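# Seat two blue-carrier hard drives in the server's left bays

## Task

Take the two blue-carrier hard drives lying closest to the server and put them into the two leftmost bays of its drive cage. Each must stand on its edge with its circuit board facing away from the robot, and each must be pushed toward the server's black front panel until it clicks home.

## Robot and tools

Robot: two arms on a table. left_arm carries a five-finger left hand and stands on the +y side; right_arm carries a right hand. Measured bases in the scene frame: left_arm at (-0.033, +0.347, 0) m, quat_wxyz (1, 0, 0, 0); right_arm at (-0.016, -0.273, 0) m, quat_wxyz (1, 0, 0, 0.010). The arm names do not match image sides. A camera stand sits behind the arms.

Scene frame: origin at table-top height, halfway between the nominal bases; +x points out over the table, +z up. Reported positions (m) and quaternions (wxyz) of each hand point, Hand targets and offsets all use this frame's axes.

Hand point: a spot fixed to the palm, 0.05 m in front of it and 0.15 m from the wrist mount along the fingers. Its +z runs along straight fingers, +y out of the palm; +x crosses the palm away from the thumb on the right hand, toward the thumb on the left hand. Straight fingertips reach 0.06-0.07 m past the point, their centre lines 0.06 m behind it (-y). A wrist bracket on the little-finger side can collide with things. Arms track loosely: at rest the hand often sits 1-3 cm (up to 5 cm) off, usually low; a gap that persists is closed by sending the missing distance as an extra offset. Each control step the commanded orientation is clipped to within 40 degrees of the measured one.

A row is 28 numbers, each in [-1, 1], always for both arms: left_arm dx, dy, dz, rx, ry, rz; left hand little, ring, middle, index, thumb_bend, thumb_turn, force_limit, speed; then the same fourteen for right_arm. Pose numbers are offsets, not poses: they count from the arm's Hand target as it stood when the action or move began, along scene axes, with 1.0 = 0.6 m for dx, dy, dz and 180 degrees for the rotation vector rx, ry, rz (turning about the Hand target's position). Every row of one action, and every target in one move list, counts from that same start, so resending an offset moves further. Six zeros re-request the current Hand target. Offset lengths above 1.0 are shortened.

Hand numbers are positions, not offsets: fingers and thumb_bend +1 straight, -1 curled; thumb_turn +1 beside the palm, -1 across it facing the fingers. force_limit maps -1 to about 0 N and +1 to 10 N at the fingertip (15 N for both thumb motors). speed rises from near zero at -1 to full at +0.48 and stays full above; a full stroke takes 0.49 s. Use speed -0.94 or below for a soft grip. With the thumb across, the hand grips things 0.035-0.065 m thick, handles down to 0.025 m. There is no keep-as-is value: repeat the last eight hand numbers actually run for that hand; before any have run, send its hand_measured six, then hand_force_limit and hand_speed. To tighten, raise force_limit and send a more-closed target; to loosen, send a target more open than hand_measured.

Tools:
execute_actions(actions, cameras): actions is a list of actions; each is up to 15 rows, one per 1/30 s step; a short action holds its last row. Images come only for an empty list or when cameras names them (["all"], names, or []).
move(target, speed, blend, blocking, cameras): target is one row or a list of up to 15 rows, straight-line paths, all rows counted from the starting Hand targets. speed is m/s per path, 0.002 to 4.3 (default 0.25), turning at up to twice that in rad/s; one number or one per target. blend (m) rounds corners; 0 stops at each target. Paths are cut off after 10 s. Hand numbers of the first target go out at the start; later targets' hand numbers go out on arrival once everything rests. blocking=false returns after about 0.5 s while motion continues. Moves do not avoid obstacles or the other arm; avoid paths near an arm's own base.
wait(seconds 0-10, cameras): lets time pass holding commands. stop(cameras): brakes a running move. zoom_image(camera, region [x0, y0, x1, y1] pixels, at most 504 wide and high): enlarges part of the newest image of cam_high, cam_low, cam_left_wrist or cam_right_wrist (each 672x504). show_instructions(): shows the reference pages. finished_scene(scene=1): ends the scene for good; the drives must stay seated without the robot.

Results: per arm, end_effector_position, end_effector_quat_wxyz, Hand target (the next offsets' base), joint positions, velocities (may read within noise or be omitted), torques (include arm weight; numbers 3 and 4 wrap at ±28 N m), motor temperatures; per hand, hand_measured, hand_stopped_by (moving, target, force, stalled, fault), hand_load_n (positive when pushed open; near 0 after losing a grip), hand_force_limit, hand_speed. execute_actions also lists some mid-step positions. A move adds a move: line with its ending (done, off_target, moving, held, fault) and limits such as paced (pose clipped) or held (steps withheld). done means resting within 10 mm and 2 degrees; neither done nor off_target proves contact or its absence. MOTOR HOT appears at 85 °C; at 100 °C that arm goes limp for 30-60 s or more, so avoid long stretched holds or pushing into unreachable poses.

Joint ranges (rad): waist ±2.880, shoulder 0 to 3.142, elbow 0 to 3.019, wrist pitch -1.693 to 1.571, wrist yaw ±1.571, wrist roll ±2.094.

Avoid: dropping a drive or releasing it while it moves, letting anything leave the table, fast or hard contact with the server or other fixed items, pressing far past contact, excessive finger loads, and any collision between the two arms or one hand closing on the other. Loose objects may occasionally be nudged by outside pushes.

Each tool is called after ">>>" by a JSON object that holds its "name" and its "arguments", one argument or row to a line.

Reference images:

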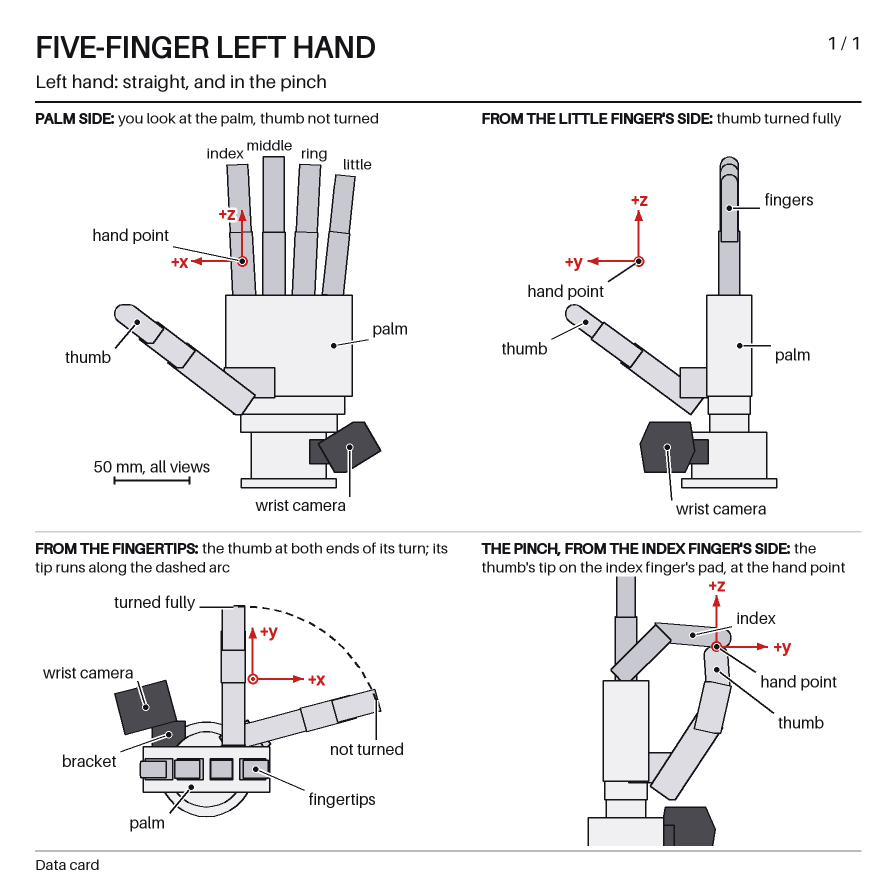

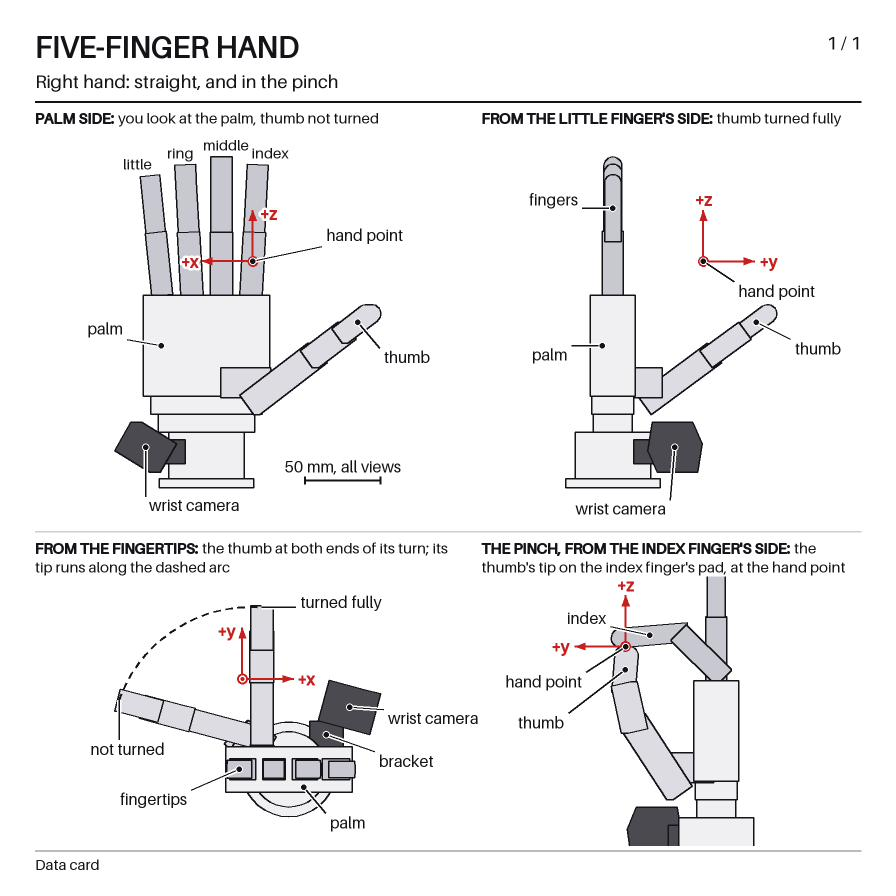

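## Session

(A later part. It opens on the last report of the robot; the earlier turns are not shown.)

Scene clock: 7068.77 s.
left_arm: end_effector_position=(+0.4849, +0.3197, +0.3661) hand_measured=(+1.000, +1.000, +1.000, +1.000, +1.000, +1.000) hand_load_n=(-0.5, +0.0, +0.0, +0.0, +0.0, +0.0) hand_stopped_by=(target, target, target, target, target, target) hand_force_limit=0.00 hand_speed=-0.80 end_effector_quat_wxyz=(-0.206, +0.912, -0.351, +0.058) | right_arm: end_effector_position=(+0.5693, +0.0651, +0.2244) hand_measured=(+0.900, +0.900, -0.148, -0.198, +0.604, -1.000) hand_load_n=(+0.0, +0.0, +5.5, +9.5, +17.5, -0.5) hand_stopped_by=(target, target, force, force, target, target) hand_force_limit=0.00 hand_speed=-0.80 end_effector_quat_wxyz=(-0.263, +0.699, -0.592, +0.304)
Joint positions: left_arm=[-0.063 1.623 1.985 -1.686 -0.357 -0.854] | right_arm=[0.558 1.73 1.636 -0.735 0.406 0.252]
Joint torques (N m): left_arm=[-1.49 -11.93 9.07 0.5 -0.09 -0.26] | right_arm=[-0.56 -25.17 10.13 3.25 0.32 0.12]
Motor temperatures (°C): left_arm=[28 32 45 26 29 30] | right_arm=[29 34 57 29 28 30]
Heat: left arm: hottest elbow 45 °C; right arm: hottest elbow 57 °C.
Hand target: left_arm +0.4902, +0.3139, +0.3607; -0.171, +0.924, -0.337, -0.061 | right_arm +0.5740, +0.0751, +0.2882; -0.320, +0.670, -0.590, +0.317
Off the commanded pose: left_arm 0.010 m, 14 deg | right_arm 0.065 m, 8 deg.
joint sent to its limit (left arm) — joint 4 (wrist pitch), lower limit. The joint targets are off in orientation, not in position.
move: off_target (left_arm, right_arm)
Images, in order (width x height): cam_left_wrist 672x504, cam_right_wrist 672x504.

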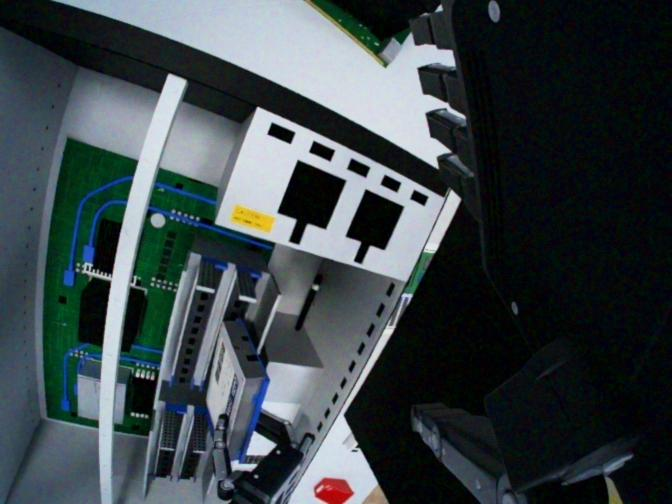

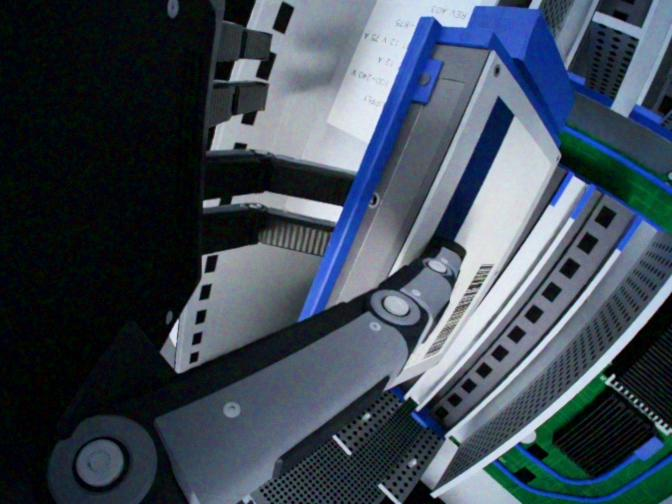

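>>> {"name": "move", "arguments": {
  "target": [
    [0,0,0,0,0,0,1,1,1,1,1,1,0,-0.8,-0.062,0,0,0,0,0.0072,0.9,0.9,-0.6,-0.6,0.6,-1,0.0,-0.8],
    [0,0,0,0,0,0,1,1,1,1,1,1,0,-0.8,-0.062,0,-0.04,0,0,0.0072,0.9,0.9,-0.6,-0.6,0.6,-1,0.0,-0.8]
  ],
  "speed": 0.06,
  "cameras": ["cam_right_wrist","cam_left_wrist"]
}}

>>> {"name": "zoom_image", "arguments": {
  "camera": "cam_left_wrist",
  "region": [130, 240, 330, 440]
}}

>>> {"name": "zoom_image", "arguments": {
  "camera": "cam_right_wrist",
  "region": [290, 0, 672, 504]
}}

Scene clock: 7331.07 s.
left_arm: end_effector_position=(+0.4849, +0.3197, +0.3661) hand_measured=(+1.000, +1.000, +1.000, +1.000, +1.000, +1.000) hand_load_n=(+0.0, +0.0, +0.0, +0.0, +0.0, +0.0) hand_stopped_by=(target, target, target, target, target, target) hand_force_limit=0.00 hand_speed=-0.80 end_effector_quat_wxyz=(-0.206, +0.912, -0.351, +0.058) | right_arm: end_effector_position=(+0.5313, +0.0656, +0.2170) hand_measured=(+0.900, +0.900, -0.148, -0.198, +0.604, -1.000) hand_load_n=(+0.0, +0.0, +5.5, +11.5, +16.5, +0.5) hand_stopped_by=(target, target, force, force, target, target) hand_force_limit=0.00 hand_speed=-0.80 end_effector_quat_wxyz=(-0.277, +0.701, -0.583, +0.304)
Joint positions: left_arm=[-0.063 1.623 1.985 -1.686 -0.357 -0.854] | right_arm=[0.592 1.636 1.487 -0.66 0.414 0.26]
Joint torques (N m): left_arm=[-1.55 -11.99 9.09 0.51 -0.09 -0.26] | right_arm=[-0.67 -21.83 9.59 3.32 0.37 0.11]
Motor temperatures (°C): left_arm=[28 32 45 26 29 30] | right_arm=[29 40 51 29 28 30]
Heat: left arm: hottest elbow 45 °C; right arm: hottest elbow 51 °C.
Hand target: left_arm +0.4902, +0.3139, +0.3607; -0.171, +0.924, -0.337, -0.061 | right_arm +0.5369, +0.0750, +0.2642; -0.324, +0.676, -0.583, +0.314
Off the commanded pose: left_arm 0.010 m, 14 deg | right_arm 0.048 m, 6 deg.
joint sent to its limit (left arm) — joint 4 (wrist pitch), lower limit. The joint targets are off in orientation, not in position.
move: off_target (left_arm, right_arm)
Images, in order (width x height): cam_left_wrist 672x504, cam_right_wrist 672x504.

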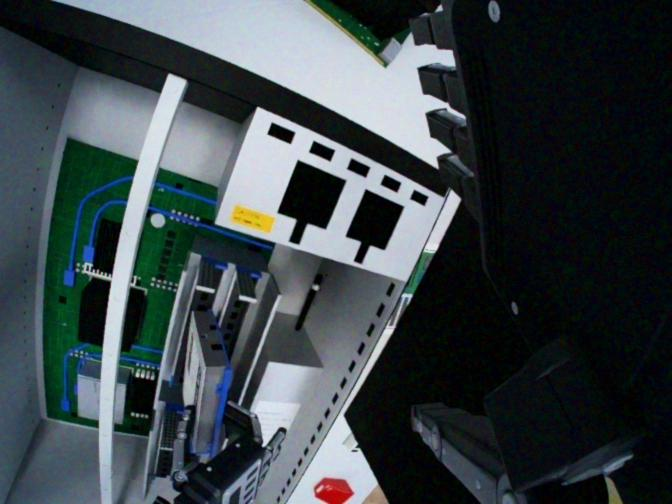

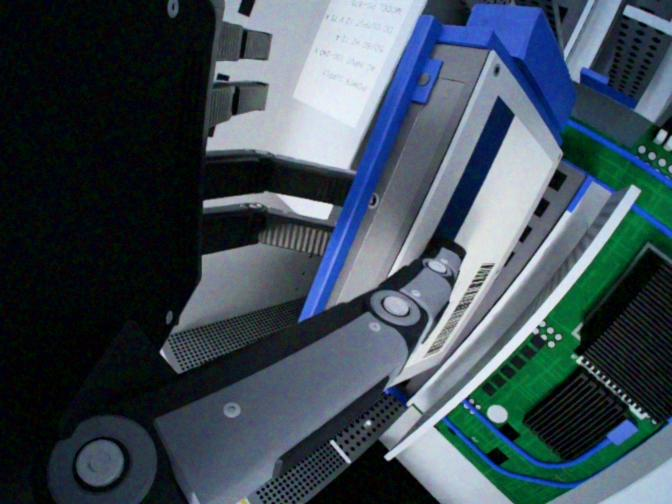

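Scaled by 2.520 from the camera's 672x504 image, which has a finer 960x720 frame.

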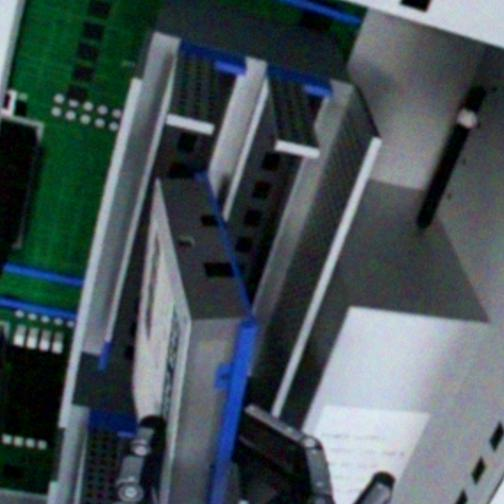

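Scaled by 1.000.

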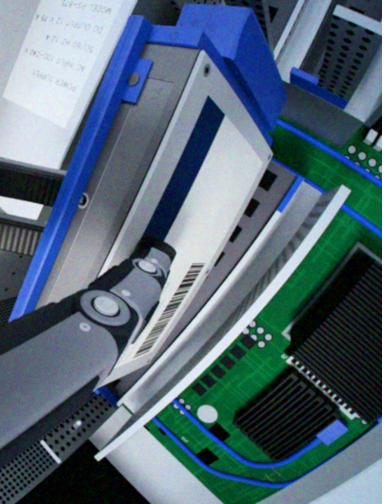

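>>> {"name": "zoom_image", "arguments": {
  "camera": "cam_left_wrist",
  "region": [170, 280, 250, 390]
}}

Scaled by 4.582 from the camera's 672x504 image, which has a finer 960x720 frame.

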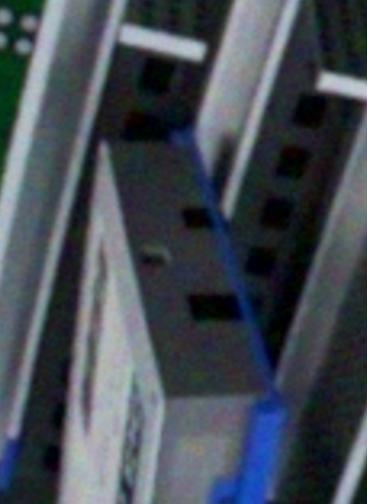

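>>> {"name": "move", "arguments": {
  "target": [
    [0,0,0,0,0,0,1,1,1,1,1,1,0,-0.8,0.0,0,-0.04,0,0,0.0,0.9,0.9,-0.6,-0.6,0.6,-1,0.0,-0.8]
  ],
  "speed": 0.04,
  "cameras": ["cam_right_wrist","cam_left_wrist"]
}}

>>> {"name": "zoom_image", "arguments": {
  "camera": "cam_left_wrist",
  "region": [160, 250, 270, 390]
}}

>>> {"name": "zoom_image", "arguments": {
  "camera": "cam_right_wrist",
  "region": [370, 100, 672, 470]
}}

Scene clock: 7478.13 s.
left_arm: end_effector_position=(+0.4849, +0.3197, +0.3661) hand_measured=(+1.000, +1.000, +1.000, +1.000, +1.000, +1.000) hand_load_n=(+0.0, +0.0, +0.0, -0.5, +0.0, +0.0) hand_stopped_by=(target, target, target, target, target, target) hand_force_limit=0.00 hand_speed=-0.80 end_effector_quat_wxyz=(-0.206, +0.912, -0.351, +0.058) | right_arm: end_effector_position=(+0.5305, +0.0648, +0.2166) hand_measured=(+0.900, +0.900, -0.148, -0.198, +0.604, -1.000) hand_load_n=(+0.0, +0.0, +5.5, +15.5, +15.0, +1.5) hand_stopped_by=(target, target, force, force, target, target) hand_force_limit=0.00 hand_speed=-0.80 end_effector_quat_wxyz=(-0.291, +0.694, -0.582, +0.309)
Joint positions: left_arm=[-0.063 1.623 1.985 -1.686 -0.357 -0.854] | right_arm=[0.593 1.615 1.446 -0.605 0.416 0.26]
Joint torques (N m): left_arm=[-1.49 -11.99 9.06 0.51 -0.09 -0.26] | right_arm=[-0.67 -18.96 8.84 3.63 0.28 0.12]
Heat: left arm: hottest elbow 46 °C; right arm: hottest elbow 49 °C.
Hand target: left_arm +0.4902, +0.3139, +0.3607; -0.171, +0.924, -0.337, -0.061 | right_arm +0.5368, +0.0750, +0.2404; -0.324, +0.676, -0.583, +0.314
Off the commanded pose: left_arm 0.010 m, 14 deg | right_arm 0.026 m, 4 deg.
joint sent to its limit (left arm) — joint 4 (wrist pitch), lower limit. The joint targets are off in orientation, not in position.
move: off_target (left_arm, right_arm)
Images, in order (width x height): cam_left_wrist 672x504, cam_right_wrist 672x504.

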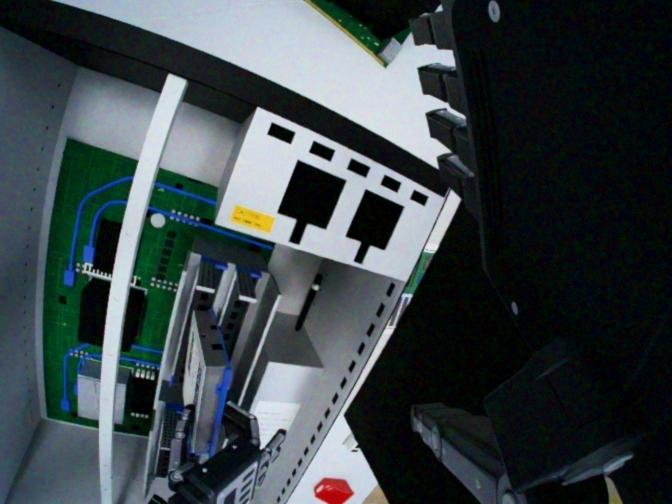

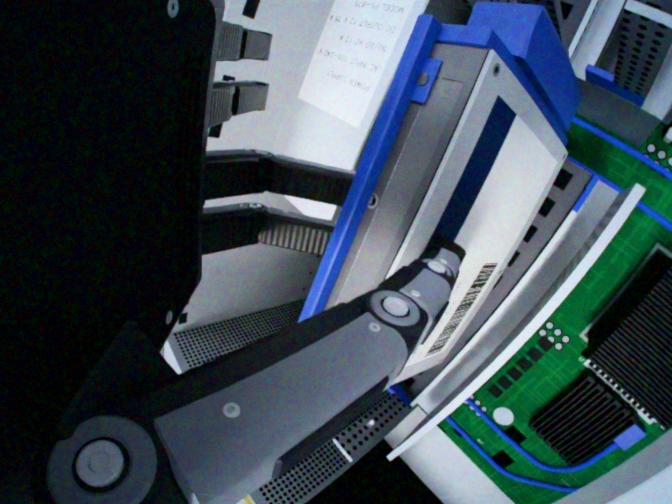

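Scaled by 3.600 from the camera's 672x504 image, which has a finer 960x720 frame.

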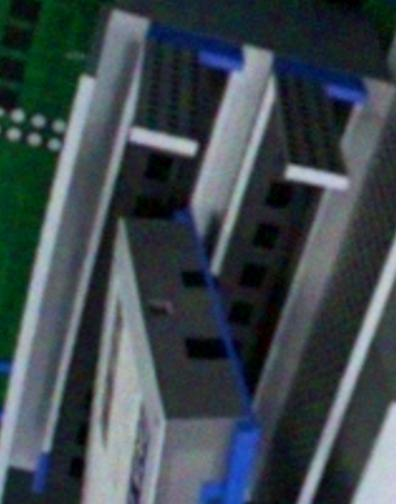

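Scaled by 1.362 from the camera's 672x504 image, which has a finer 960x720 frame.

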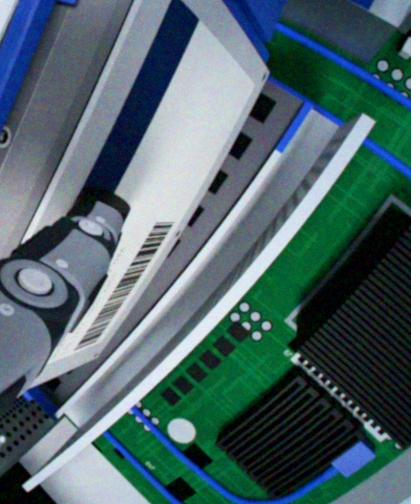

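>>> {"name": "move", "arguments": {
  "target": [
    [0,0,0,0,0,0,1,1,1,1,1,1,0,-0.8,0.0,0,0.01,-0.0023,0.0165,0.0,0.9,0.9,-0.6,-0.6,0.6,-1,0.0,-0.8]
  ],
  "speed": 0.04,
  "cameras": ["cam_right_wrist","cam_left_wrist"]
}}

>>> {"name": "zoom_image", "arguments": {
  "camera": "cam_left_wrist",
  "region": [160, 250, 270, 390]
}}

>>> {"name": "zoom_image", "arguments": {
  "camera": "cam_right_wrist",
  "region": [370, 100, 672, 470]
}}

Scene clock: 7581.23 s.
left_arm: end_effector_position=(+0.4849, +0.3197, +0.3661) hand_measured=(+1.000, +1.000, +1.000, +1.000, +1.000, +1.000) hand_load_n=(+0.0, +0.0, +0.0, +0.0, -0.5, +0.0) hand_stopped_by=(target, target, target, target, target, target) hand_force_limit=0.00 hand_speed=-0.80 end_effector_quat_wxyz=(-0.206, +0.912, -0.351, +0.058) | right_arm: end_effector_position=(+0.5241, +0.0654, +0.2172) hand_measured=(+0.900, +0.900, -0.150, -0.198, +0.604, -1.000) hand_load_n=(+0.0, +0.0, +5.0, +7.5, +17.5, +0.5) hand_stopped_by=(target, target, force, force, target, target) hand_force_limit=0.00 hand_speed=-0.80 end_effector_quat_wxyz=(-0.283, +0.698, -0.587, +0.296)
Joint positions: left_arm=[-0.063 1.623 1.985 -1.686 -0.357 -0.854] | right_arm=[0.593 1.615 1.461 -0.651 0.399 0.278]
Joint torques (N m): left_arm=[-1.44 -11.99 9.1 0.5 -0.09 -0.26] | right_arm=[-1.38 -17.32 12.33 1.5 0.11 0.08]
Motor temperatures (°C): left_arm=[28 32 46 26 29 30] | right_arm=[29 34 48 29 28 30]
Heat: left arm: hottest elbow 46 °C; right arm: hottest elbow 48 °C.
Hand target: left_arm +0.4902, +0.3139, +0.3607; -0.171, +0.924, -0.337, -0.061 | right_arm +0.5368, +0.0751, +0.2463; -0.306, +0.685, -0.590, +0.298
Off the commanded pose: left_arm 0.010 m, 14 deg | right_arm 0.033 m, 3 deg.
joint sent to its limit (left arm) — joint 4 (wrist pitch), lower limit. The joint targets are off in orientation, not in position.
move: off_target (left_arm, right_arm)
Images, in order (width x height): cam_left_wrist 672x504, cam_right_wrist 672x504.

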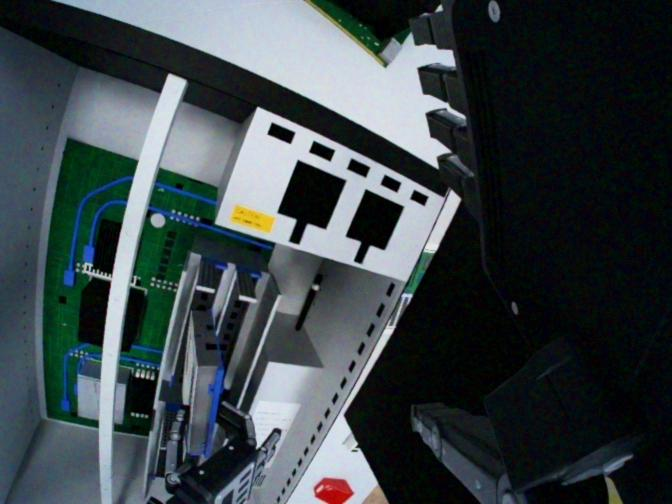

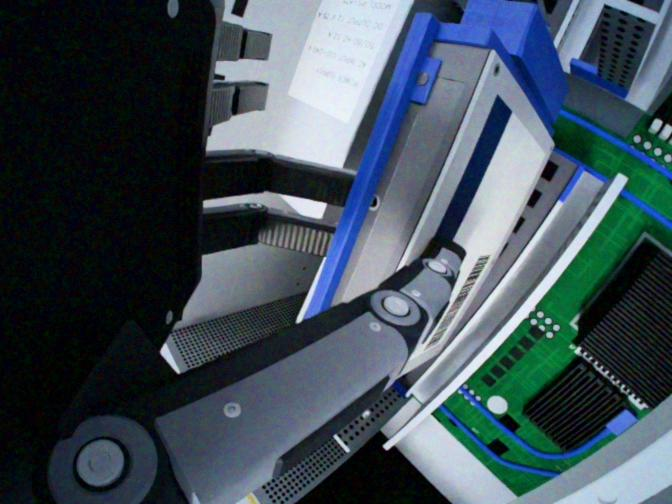

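Scaled by 3.600 from the camera's 672x504 image, which has a finer 960x720 frame.

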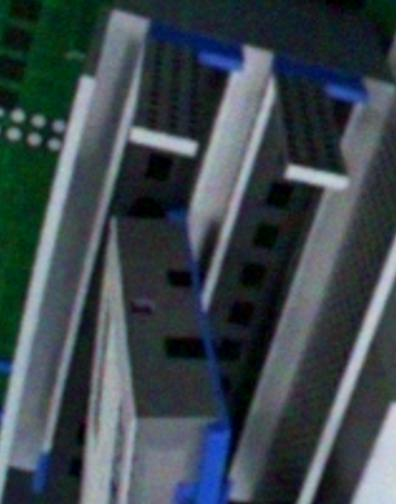

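Scaled by 1.362 from the camera's 672x504 image, which has a finer 960x720 frame.

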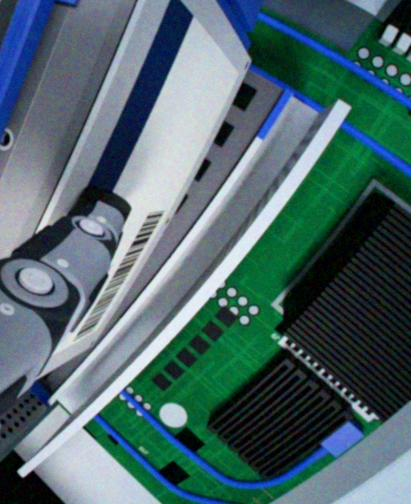

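>>> {"name": "move", "arguments": {
  "target": [
    [0,0,0,0,0,0,1,1,1,1,1,1,0,-0.8,0.0,0,0.03,0,0,0.0,0.9,0.9,-0.6,-0.6,0.6,-1,0.0,-0.8],
    [0,0,0,0,0,0,1,1,1,1,1,1,0,-0.8,-0.008,0,0.03,0,0,-0.014,0.9,0.9,-0.6,-0.6,0.6,-1,0.0,-0.8]
  ],
  "speed": 0.04,
  "cameras": ["cam_right_wrist","cam_left_wrist"]
}}

>>> {"name": "zoom_image", "arguments": {
  "camera": "cam_left_wrist",
  "region": [160, 250, 270, 390]
}}

Scene clock: 7680.87 s.
left_arm: end_effector_position=(+0.4849, +0.3197, +0.3661) hand_measured=(+1.000, +1.000, +1.000, +1.000, +1.000, +1.000) hand_load_n=(+0.0, +0.0, +0.0, +0.0, +0.0, +0.0) hand_stopped_by=(target, target, target, target, target, target) hand_force_limit=0.00 hand_speed=-0.80 end_effector_quat_wxyz=(-0.206, +0.912, -0.351, +0.058) | right_arm: end_effector_position=(+0.5156, +0.0575, +0.2133) hand_measured=(+0.900, +0.900, -0.150, -0.198, +0.604, -1.000) hand_load_n=(+0.0, +0.0, +7.0, +8.5, +16.5, +0.0) hand_stopped_by=(target, target, force, force, target, target) hand_force_limit=0.00 hand_speed=-0.80 end_effector_quat_wxyz=(-0.254, +0.696, -0.604, +0.296)
Joint positions: left_arm=[-0.063 1.623 1.985 -1.686 -0.357 -0.854] | right_arm=[0.598 1.622 1.48 -0.732 0.432 0.317]
Joint torques (N m): left_arm=[-1.55 -11.93 9.09 0.5 -0.09 -0.26] | right_arm=[-0.5 -19.08 13.38 2.03 0.5 0.13]
Heat: left arm: hottest elbow 46 °C; right arm: hottest elbow 50 °C.
Hand target: left_arm +0.4902, +0.3139, +0.3607; -0.171, +0.924, -0.337, -0.061 | right_arm +0.5321, +0.0750, +0.2642; -0.300, +0.672, -0.605, +0.305
Off the commanded pose: left_arm 0.010 m, 14 deg | right_arm 0.056 m, 6 deg.
joint sent to its limit (left arm) — joint 4 (wrist pitch), lower limit. The joint targets are off in orientation, not in position.
move: off_target (left_arm, right_arm)
Images, in order (width x height): cam_left_wrist 672x504, cam_right_wrist 672x504.

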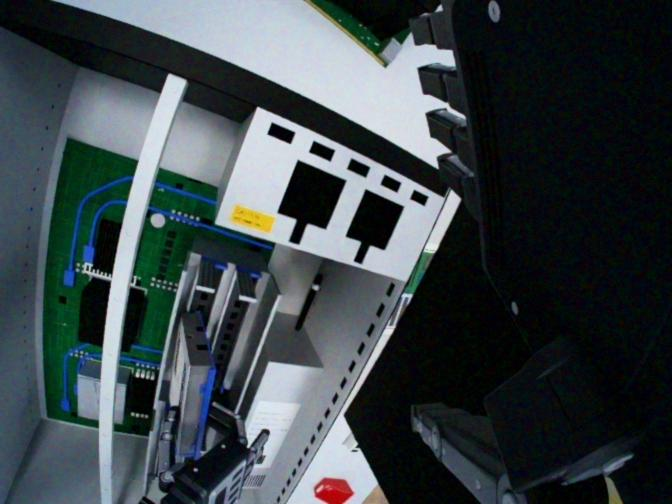

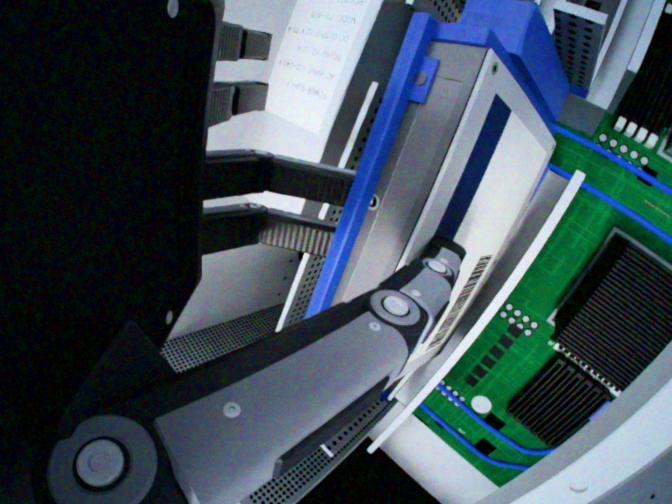

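Scaled by 3.600 from the camera's 672x504 image, which has a finer 960x720 frame.

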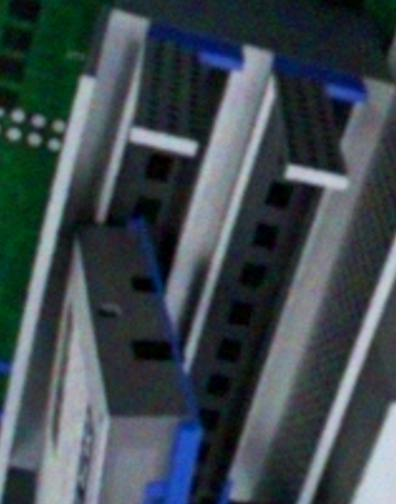

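>>> {"name": "zoom_image", "arguments": {
  "camera": "cam_left_wrist",
  "region": [150, 280, 250, 440]
}}

Scaled by 3.150 from the camera's 672x504 image, which has a finer 960x720 frame.

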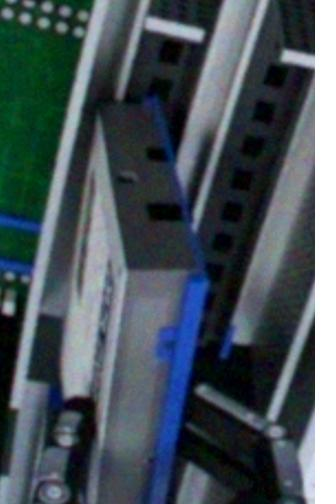

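>>> {"name": "move", "arguments": {
  "target": [
    [0,0,0,0,0,0,1,1,1,1,1,1,0,-0.8,0.0,0,0.01,0,0,0.0,0.9,0.9,-0.6,-0.6,0.6,-1,0.0,-0.8],
    [0,0,0,0,0,0,1,1,1,1,1,1,0,-0.8,0.0135,0.003,0.01,0,0,-0.003,0.9,0.9,-0.6,-0.6,0.6,-1,0.0,-0.8]
  ],
  "speed": 0.04,
  "cameras": ["cam_left_wrist"]
}}

>>> {"name": "zoom_image", "arguments": {
  "camera": "cam_left_wrist",
  "region": [160, 250, 270, 390]
}}

Scene clock: 7930.03 s.
left_arm: end_effector_position=(+0.4849, +0.3197, +0.3661) hand_measured=(+1.000, +1.000, +1.000, +1.000, +1.000, +1.000) hand_load_n=(+0.0, +0.0, +0.0, +0.0, +0.0, +0.0) hand_stopped_by=(target, target, target, target, target, target) hand_force_limit=0.00 hand_speed=-0.80 end_effector_quat_wxyz=(-0.206, +0.912, -0.351, +0.058) | right_arm: end_effector_position=(+0.5200, +0.0600, +0.2147) hand_measured=(+0.900, +0.900, -0.150, -0.198, +0.604, -1.000) hand_load_n=(+0.0, +0.0, +6.5, +8.5, +16.5, +0.0) hand_stopped_by=(target, target, force, force, target, target) hand_force_limit=0.00 hand_speed=-0.80 end_effector_quat_wxyz=(-0.249, +0.696, -0.606, +0.296)
Joint positions: left_arm=[-0.063 1.623 1.985 -1.686 -0.357 -0.854] | right_arm=[0.598 1.64 1.51 -0.754 0.435 0.321]
Joint torques (N m): left_arm=[-1.61 -12.04 9.07 0.5 -0.09 -0.26] | right_arm=[-0.91 -19.43 14.04 2.03 0.51 0.13]
Motor temperatures (°C): left_arm=[28 32 47 26 29 30] | right_arm=[29 36 63 29 28 30]
Heat: left arm: hottest elbow 47 °C; right arm: hottest elbow 63 °C.
Hand target: left_arm +0.4902, +0.3139, +0.3607; -0.171, +0.924, -0.337, -0.061 | right_arm +0.5401, +0.0769, +0.2704; -0.298, +0.669, -0.608, +0.306
Off the commanded pose: left_arm 0.010 m, 14 deg | right_arm 0.061 m, 7 deg.
joint sent to its limit (left arm) — joint 4 (wrist pitch), lower limit. The joint targets are off in orientation, not in position.
move: off_target (left_arm, right_arm)
Images, in order (width x height): cam_left_wrist 672x504.

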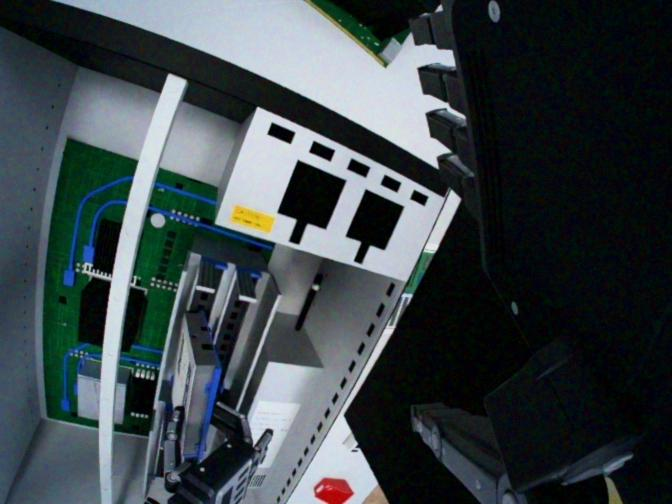

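Scaled by 3.600 from the camera's 672x504 image, which has a finer 960x720 frame.

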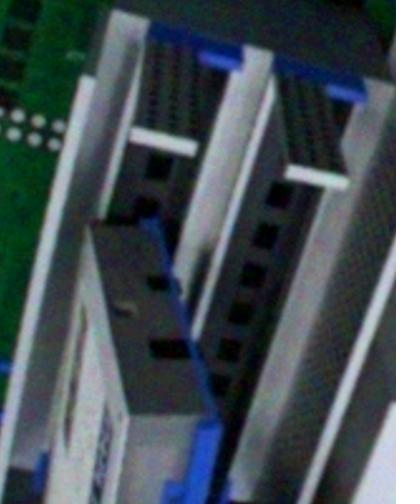

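>>> {"name": "move", "arguments": {
  "target": [
    [0,0,0,0,0,0,1,1,1,1,1,1,0,-0.8,0.008,0.0,-0.005,0,0,-0.003,0.9,0.9,-0.6,-0.6,0.6,-1,0.0,-0.8],
    [0,0,0,0,0,0,1,1,1,1,1,1,0,-0.8,0.008,0.0,-0.045,0,0,-0.003,0.9,0.9,-0.6,-0.6,0.6,-1,0.0,-0.8]
  ],
  "speed": 0.04,
  "cameras": ["cam_left_wrist"]
}}

>>> {"name": "zoom_image", "arguments": {
  "camera": "cam_left_wrist",
  "region": [160, 250, 270, 390]
}}

Scene clock: 7950.63 s.
left_arm: end_effector_position=(+0.4849, +0.3197, +0.3661) hand_measured=(+1.000, +1.000, +1.000, +1.000, +1.000, +1.000) hand_load_n=(+0.0, +0.0, +0.0, +0.0, +0.0, -0.5) hand_stopped_by=(target, target, target, target, target, target) hand_force_limit=0.00 hand_speed=-0.80 end_effector_quat_wxyz=(-0.206, +0.912, -0.351, +0.058) | right_arm: end_effector_position=(+0.5266, +0.0635, +0.2124) hand_measured=(+0.900, +0.900, -0.150, -0.198, +0.604, -1.000) hand_load_n=(+0.0, +0.0, +6.5, +13.5, +16.0, +0.5) hand_stopped_by=(target, target, force, force, target, target) hand_force_limit=0.00 hand_speed=-0.80 end_effector_quat_wxyz=(-0.254, +0.691, -0.607, +0.299)
Joint positions: left_arm=[-0.063 1.623 1.985 -1.686 -0.357 -0.854] | right_arm=[0.598 1.653 1.514 -0.733 0.441 0.326]
Joint torques (N m): left_arm=[-1.44 -11.99 9.07 0.51 -0.09 -0.26] | right_arm=[-1.2 -18.73 10.62 3.89 0.48 0.13]
Motor temperatures (°C): left_arm=[28 32 47 26 29 30] | right_arm=[29 36 60 29 28 30]
Heat: left arm: hottest elbow 47 °C; right arm: hottest elbow 60 °C.
Hand target: left_arm +0.4902, +0.3139, +0.3607; -0.171, +0.924, -0.337, -0.061 | right_arm +0.5449, +0.0768, +0.2432; -0.297, +0.666, -0.611, +0.308
Off the commanded pose: left_arm 0.010 m, 14 deg | right_arm 0.038 m, 6 deg.
joint sent to its limit (left arm) — joint 4 (wrist pitch), lower limit. The joint targets are off in orientation, not in position.
move: off_target (left_arm, right_arm)
Images, in order (width x height): cam_left_wrist 672x504.

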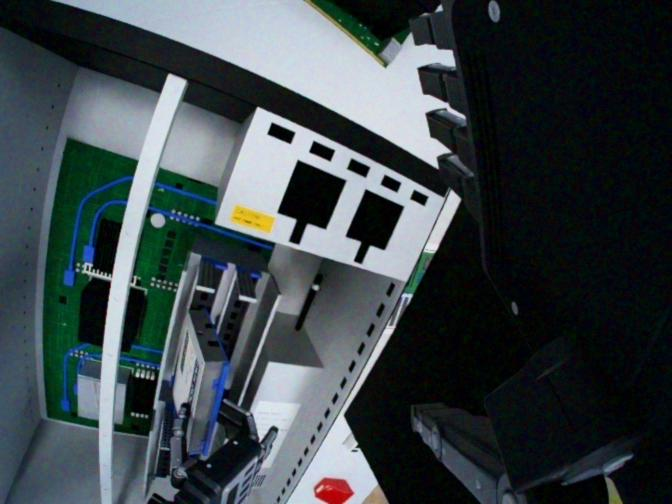

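Scaled by 3.600 from the camera's 672x504 image, which has a finer 960x720 frame.

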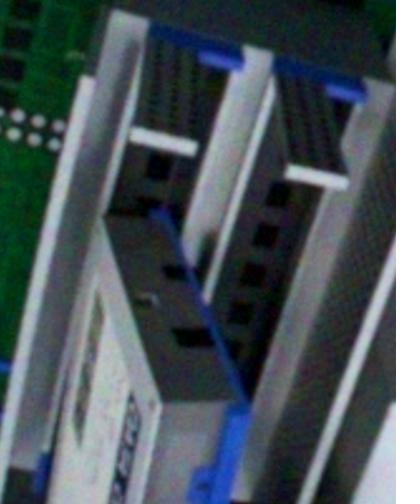

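>>> {"name": "move", "arguments": {
  "target": [
    [0,0,0,0,0,0,1,1,1,1,1,1,0,-0.8,0.0,0.0,0.035,0,0,0,0.9,0.9,-0.6,-0.6,0.6,-1,0.0,-0.8],
    [0,0,0,0,0,0,1,1,1,1,1,1,0,-0.8,0.003,0.0,0.035,0.001,-0.008,0,0.9,0.9,-0.6,-0.6,0.6,-1,0.0,-0.8]
  ],
  "speed": 0.04,
  "cameras": ["cam_left_wrist","cam_right_wrist"]
}}

>>> {"name": "zoom_image", "arguments": {
  "camera": "cam_left_wrist",
  "region": [160, 250, 270, 390]
}}

Scene clock: 7981.37 s.
left_arm: end_effector_position=(+0.4849, +0.3197, +0.3661) hand_measured=(+1.000, +1.000, +1.000, +1.000, +1.000, +1.000) hand_load_n=(+0.5, +0.0, +0.0, +0.0, +0.0, +0.0) hand_stopped_by=(target, target, target, target, target, target) hand_force_limit=0.00 hand_speed=-0.80 end_effector_quat_wxyz=(-0.206, +0.912, -0.351, +0.058) | right_arm: end_effector_position=(+0.5265, +0.0619, +0.2121) hand_measured=(+0.900, +0.900, -0.150, -0.198, +0.604, -1.000) hand_load_n=(+0.0, +0.0, +6.5, +10.5, +16.5, -0.5) hand_stopped_by=(target, target, force, force, target, target) hand_force_limit=0.00 hand_speed=-0.80 end_effector_quat_wxyz=(-0.252, +0.689, -0.609, +0.301)
Joint positions: left_arm=[-0.063 1.623 1.985 -1.686 -0.357 -0.854] | right_arm=[0.598 1.653 1.514 -0.738 0.448 0.329]
Joint torques (N m): left_arm=[-1.55 -11.93 9.07 0.47 -0.09 -0.26] | right_arm=[-1.08 -20.25 12.23 3.45 0.58 0.02]
Motor temperatures (°C): left_arm=[28 32 47 26 29 30] | right_arm=[29 35 57 29 28 30]
Heat: left arm: hottest elbow 47 °C; right arm: hottest elbow 57 °C.
Hand target: left_arm +0.4902, +0.3139, +0.3607; -0.171, +0.924, -0.337, -0.061 | right_arm +0.5467, +0.0768, +0.2642; -0.305, +0.662, -0.608, +0.315
Off the commanded pose: left_arm 0.010 m, 14 deg | right_arm 0.058 m, 7 deg.
joint sent to its limit (left arm) — joint 4 (wrist pitch), lower limit. The joint targets are off in orientation, not in position.
move: off_target (left_arm, right_arm)
Images, in order (width x height): cam_left_wrist 672x504, cam_right_wrist 672x504.

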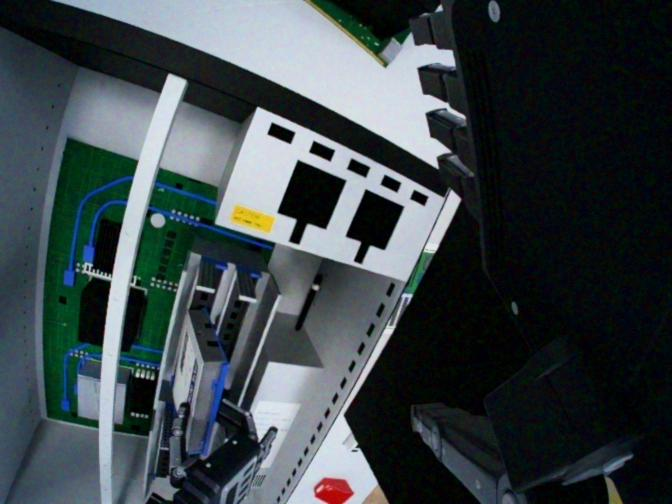

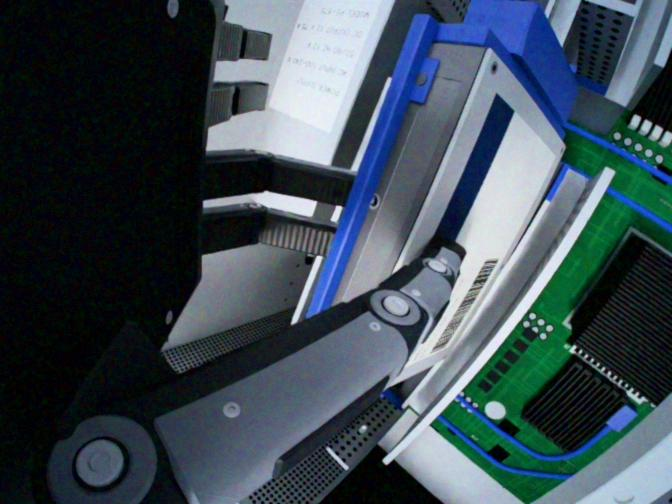

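Scaled by 3.600 from the camera's 672x504 image, which has a finer 960x720 frame.

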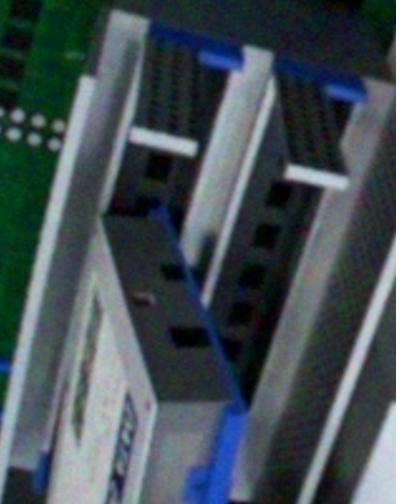

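>>> {"name": "move", "arguments": {
  "target": [
    [0,0,0,0,0,0,1,1,1,1,1,1,0,-0.8,0.0,0.0,0.035,0.0023,-0.0165,0,0.9,0.9,-0.6,-0.6,0.6,-1,0.0,-0.8]
  ],
  "speed": 0.04,
  "cameras": ["cam_left_wrist","cam_right_wrist"]
}}

>>> {"name": "zoom_image", "arguments": {
  "camera": "cam_left_wrist",
  "region": [160, 250, 270, 390]
}}

Scene clock: 8005.27 s.
left_arm: end_effector_position=(+0.4849, +0.3197, +0.3661) hand_measured=(+1.000, +1.000, +1.000, +1.000, +1.000, +1.000) hand_load_n=(+0.0, +0.0, +0.0, +0.0, +0.0, +0.0) hand_stopped_by=(target, target, target, target, target, target) hand_force_limit=0.00 hand_speed=-0.80 end_effector_quat_wxyz=(-0.206, +0.912, -0.351, +0.058) | right_arm: end_effector_position=(+0.5294, +0.0631, +0.2148) hand_measured=(+0.900, +0.900, -0.150, -0.198, +0.604, -1.000) hand_load_n=(+0.0, +0.0, +6.0, +15.0, +16.5, +1.5) hand_stopped_by=(target, target, force, force, target, target) hand_force_limit=0.00 hand_speed=-0.80 end_effector_quat_wxyz=(-0.255, +0.684, -0.608, +0.311)
Joint positions: left_arm=[-0.063 1.623 1.985 -1.686 -0.357 -0.854] | right_arm=[0.603 1.653 1.514 -0.723 0.471 0.328]
Joint torques (N m): left_arm=[-1.49 -11.93 9.1 0.5 -0.09 -0.26] | right_arm=[-0.79 -22.95 11.64 4.1 0.62 -0.13]
Motor temperatures (°C): left_arm=[28 32 47 26 29 30] | right_arm=[29 35 57 29 28 30]
Heat: left arm: hottest elbow 47 °C; right arm: hottest elbow 57 °C.
Hand target: left_arm +0.4902, +0.3139, +0.3607; -0.171, +0.924, -0.337, -0.061 | right_arm +0.5466, +0.0769, +0.2852; -0.323, +0.653, -0.601, +0.330
Off the commanded pose: left_arm 0.010 m, 14 deg | right_arm 0.074 m, 9 deg.
joint sent to its limit (left arm) — joint 4 (wrist pitch), lower limit. The joint targets are off in orientation, not in position.
move: off_target (left_arm, right_arm)
Images, in order (width x height): cam_left_wrist 672x504, cam_right_wrist 672x504.

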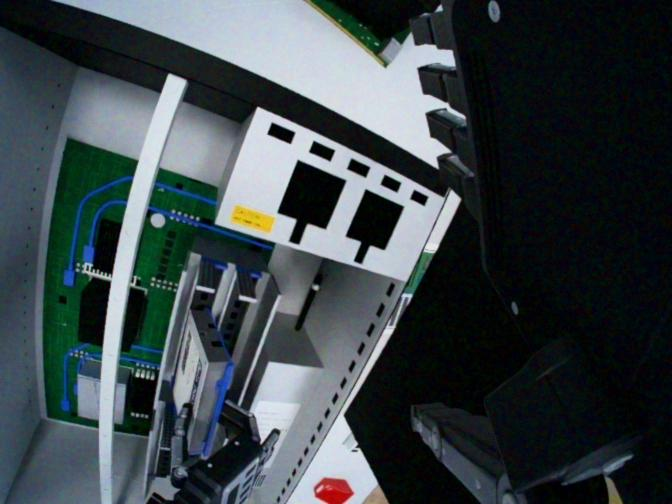

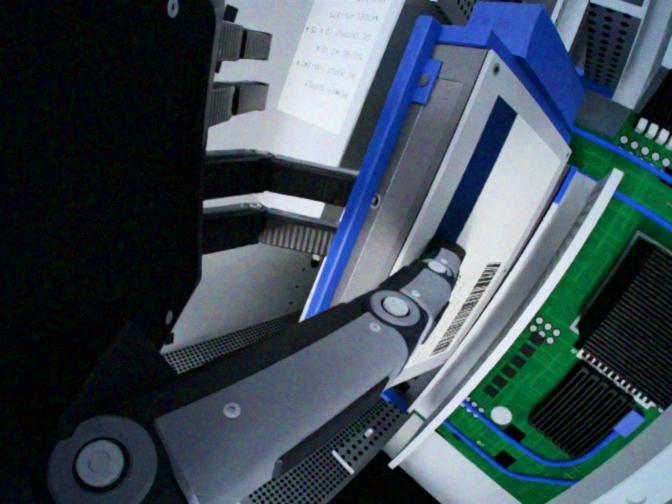

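Scaled by 3.600 from the camera's 672x504 image, which has a finer 960x720 frame.

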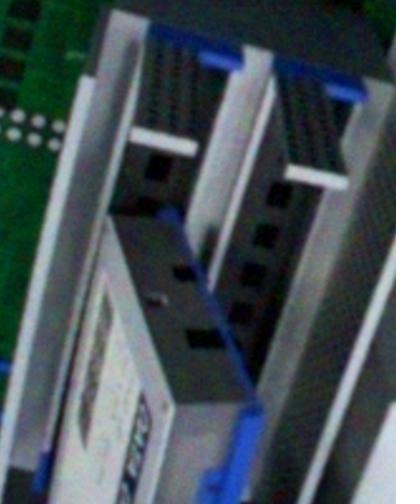

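>>> {"name": "move", "arguments": {
  "target": [
    [0,0,0,0,0,0,1,1,1,1,1,1,0,-0.8,-0.018,0.0,0.0,-0.0015,0.011,0,0.9,0.9,-0.6,-0.6,0.6,-1,0.0,-0.8],
    [0,0,0,0,0,0,1,1,1,1,1,1,0,-0.8,-0.018,0.0,-0.045,-0.0015,0.011,0,0.9,0.9,-0.6,-0.6,0.6,-1,0.0,-0.8]
  ],
  "speed": 0.04,
  "cameras": ["cam_left_wrist","cam_right_wrist"]
}}

>>> {"name": "zoom_image", "arguments": {
  "camera": "cam_left_wrist",
  "region": [160, 250, 270, 390]
}}

Scene clock: 8026.03 s.
left_arm: end_effector_position=(+0.4849, +0.3197, +0.3661) hand_measured=(+1.000, +1.000, +1.000, +1.000, +1.000, +1.000) hand_load_n=(+0.0, +0.0, +0.0, +0.0, +0.0, +0.0) hand_stopped_by=(target, target, target, target, target, target) hand_force_limit=0.00 hand_speed=-0.80 end_effector_quat_wxyz=(-0.206, +0.912, -0.351, +0.058) | right_arm: end_effector_position=(+0.5270, +0.0654, +0.2121) hand_measured=(+0.900, +0.900, -0.150, -0.198, +0.604, -1.000) hand_load_n=(+0.0, +0.0, +5.5, +14.5, +16.5, +1.5) hand_stopped_by=(target, target, force, force, target, target) hand_force_limit=0.00 hand_speed=-0.80 end_effector_quat_wxyz=(-0.261, +0.684, -0.606, +0.311)
Joint positions: left_arm=[-0.063 1.623 1.985 -1.686 -0.357 -0.854] | right_arm=[0.608 1.646 1.495 -0.7 0.469 0.328]
Joint torques (N m): left_arm=[-1.55 -12.04 9.1 0.51 -0.09 -0.26] | right_arm=[-0.73 -21.6 9.73 3.7 0.39 0.07]
Motor temperatures (°C): left_arm=[28 32 47 26 29 30] | right_arm=[29 35 56 29 28 30]
Heat: left arm: hottest elbow 47 °C; right arm: hottest elbow 56 °C.
Hand target: left_arm +0.4902, +0.3139, +0.3607; -0.171, +0.924, -0.337, -0.061 | right_arm +0.5359, +0.0770, +0.2582; -0.311, +0.659, -0.605, +0.320
Off the commanded pose: left_arm 0.010 m, 14 deg | right_arm 0.048 m, 7 deg.
joint sent to its limit (left arm) — joint 4 (wrist pitch), lower limit. The joint targets are off in orientation, not in position.
move: off_target (left_arm, right_arm)
Images, in order (width x height): cam_left_wrist 672x504, cam_right_wrist 672x504.

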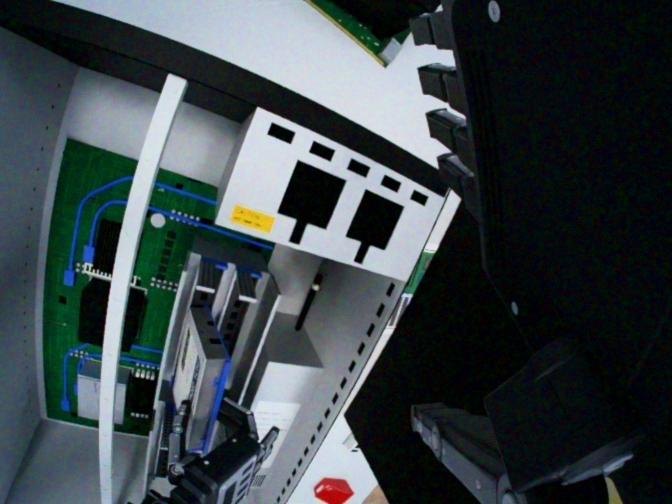

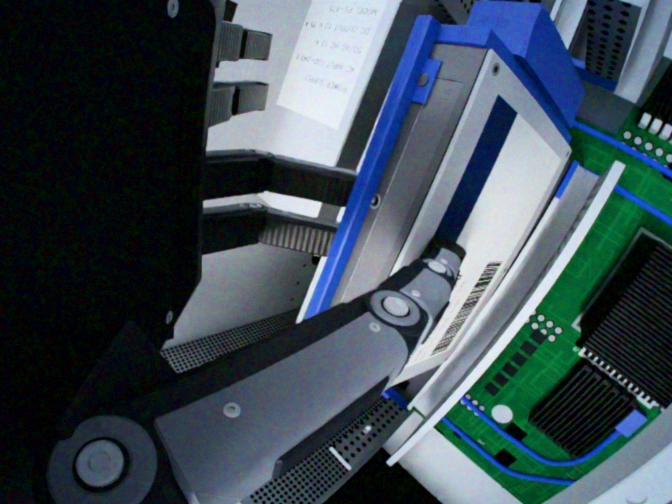

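Scaled by 3.600 from the camera's 672x504 image, which has a finer 960x720 frame.

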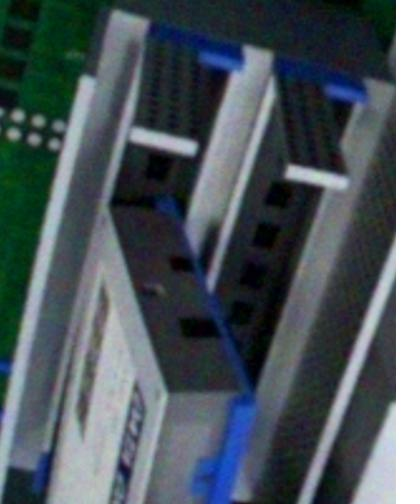

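>>> {"name": "zoom_image", "arguments": {
  "camera": "cam_right_wrist",
  "region": [380, 130, 640, 470]
}}

Scaled by 1.482 from the camera's 672x504 image, which has a finer 960x720 frame.

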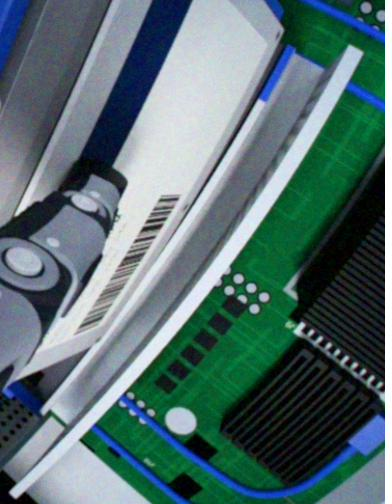

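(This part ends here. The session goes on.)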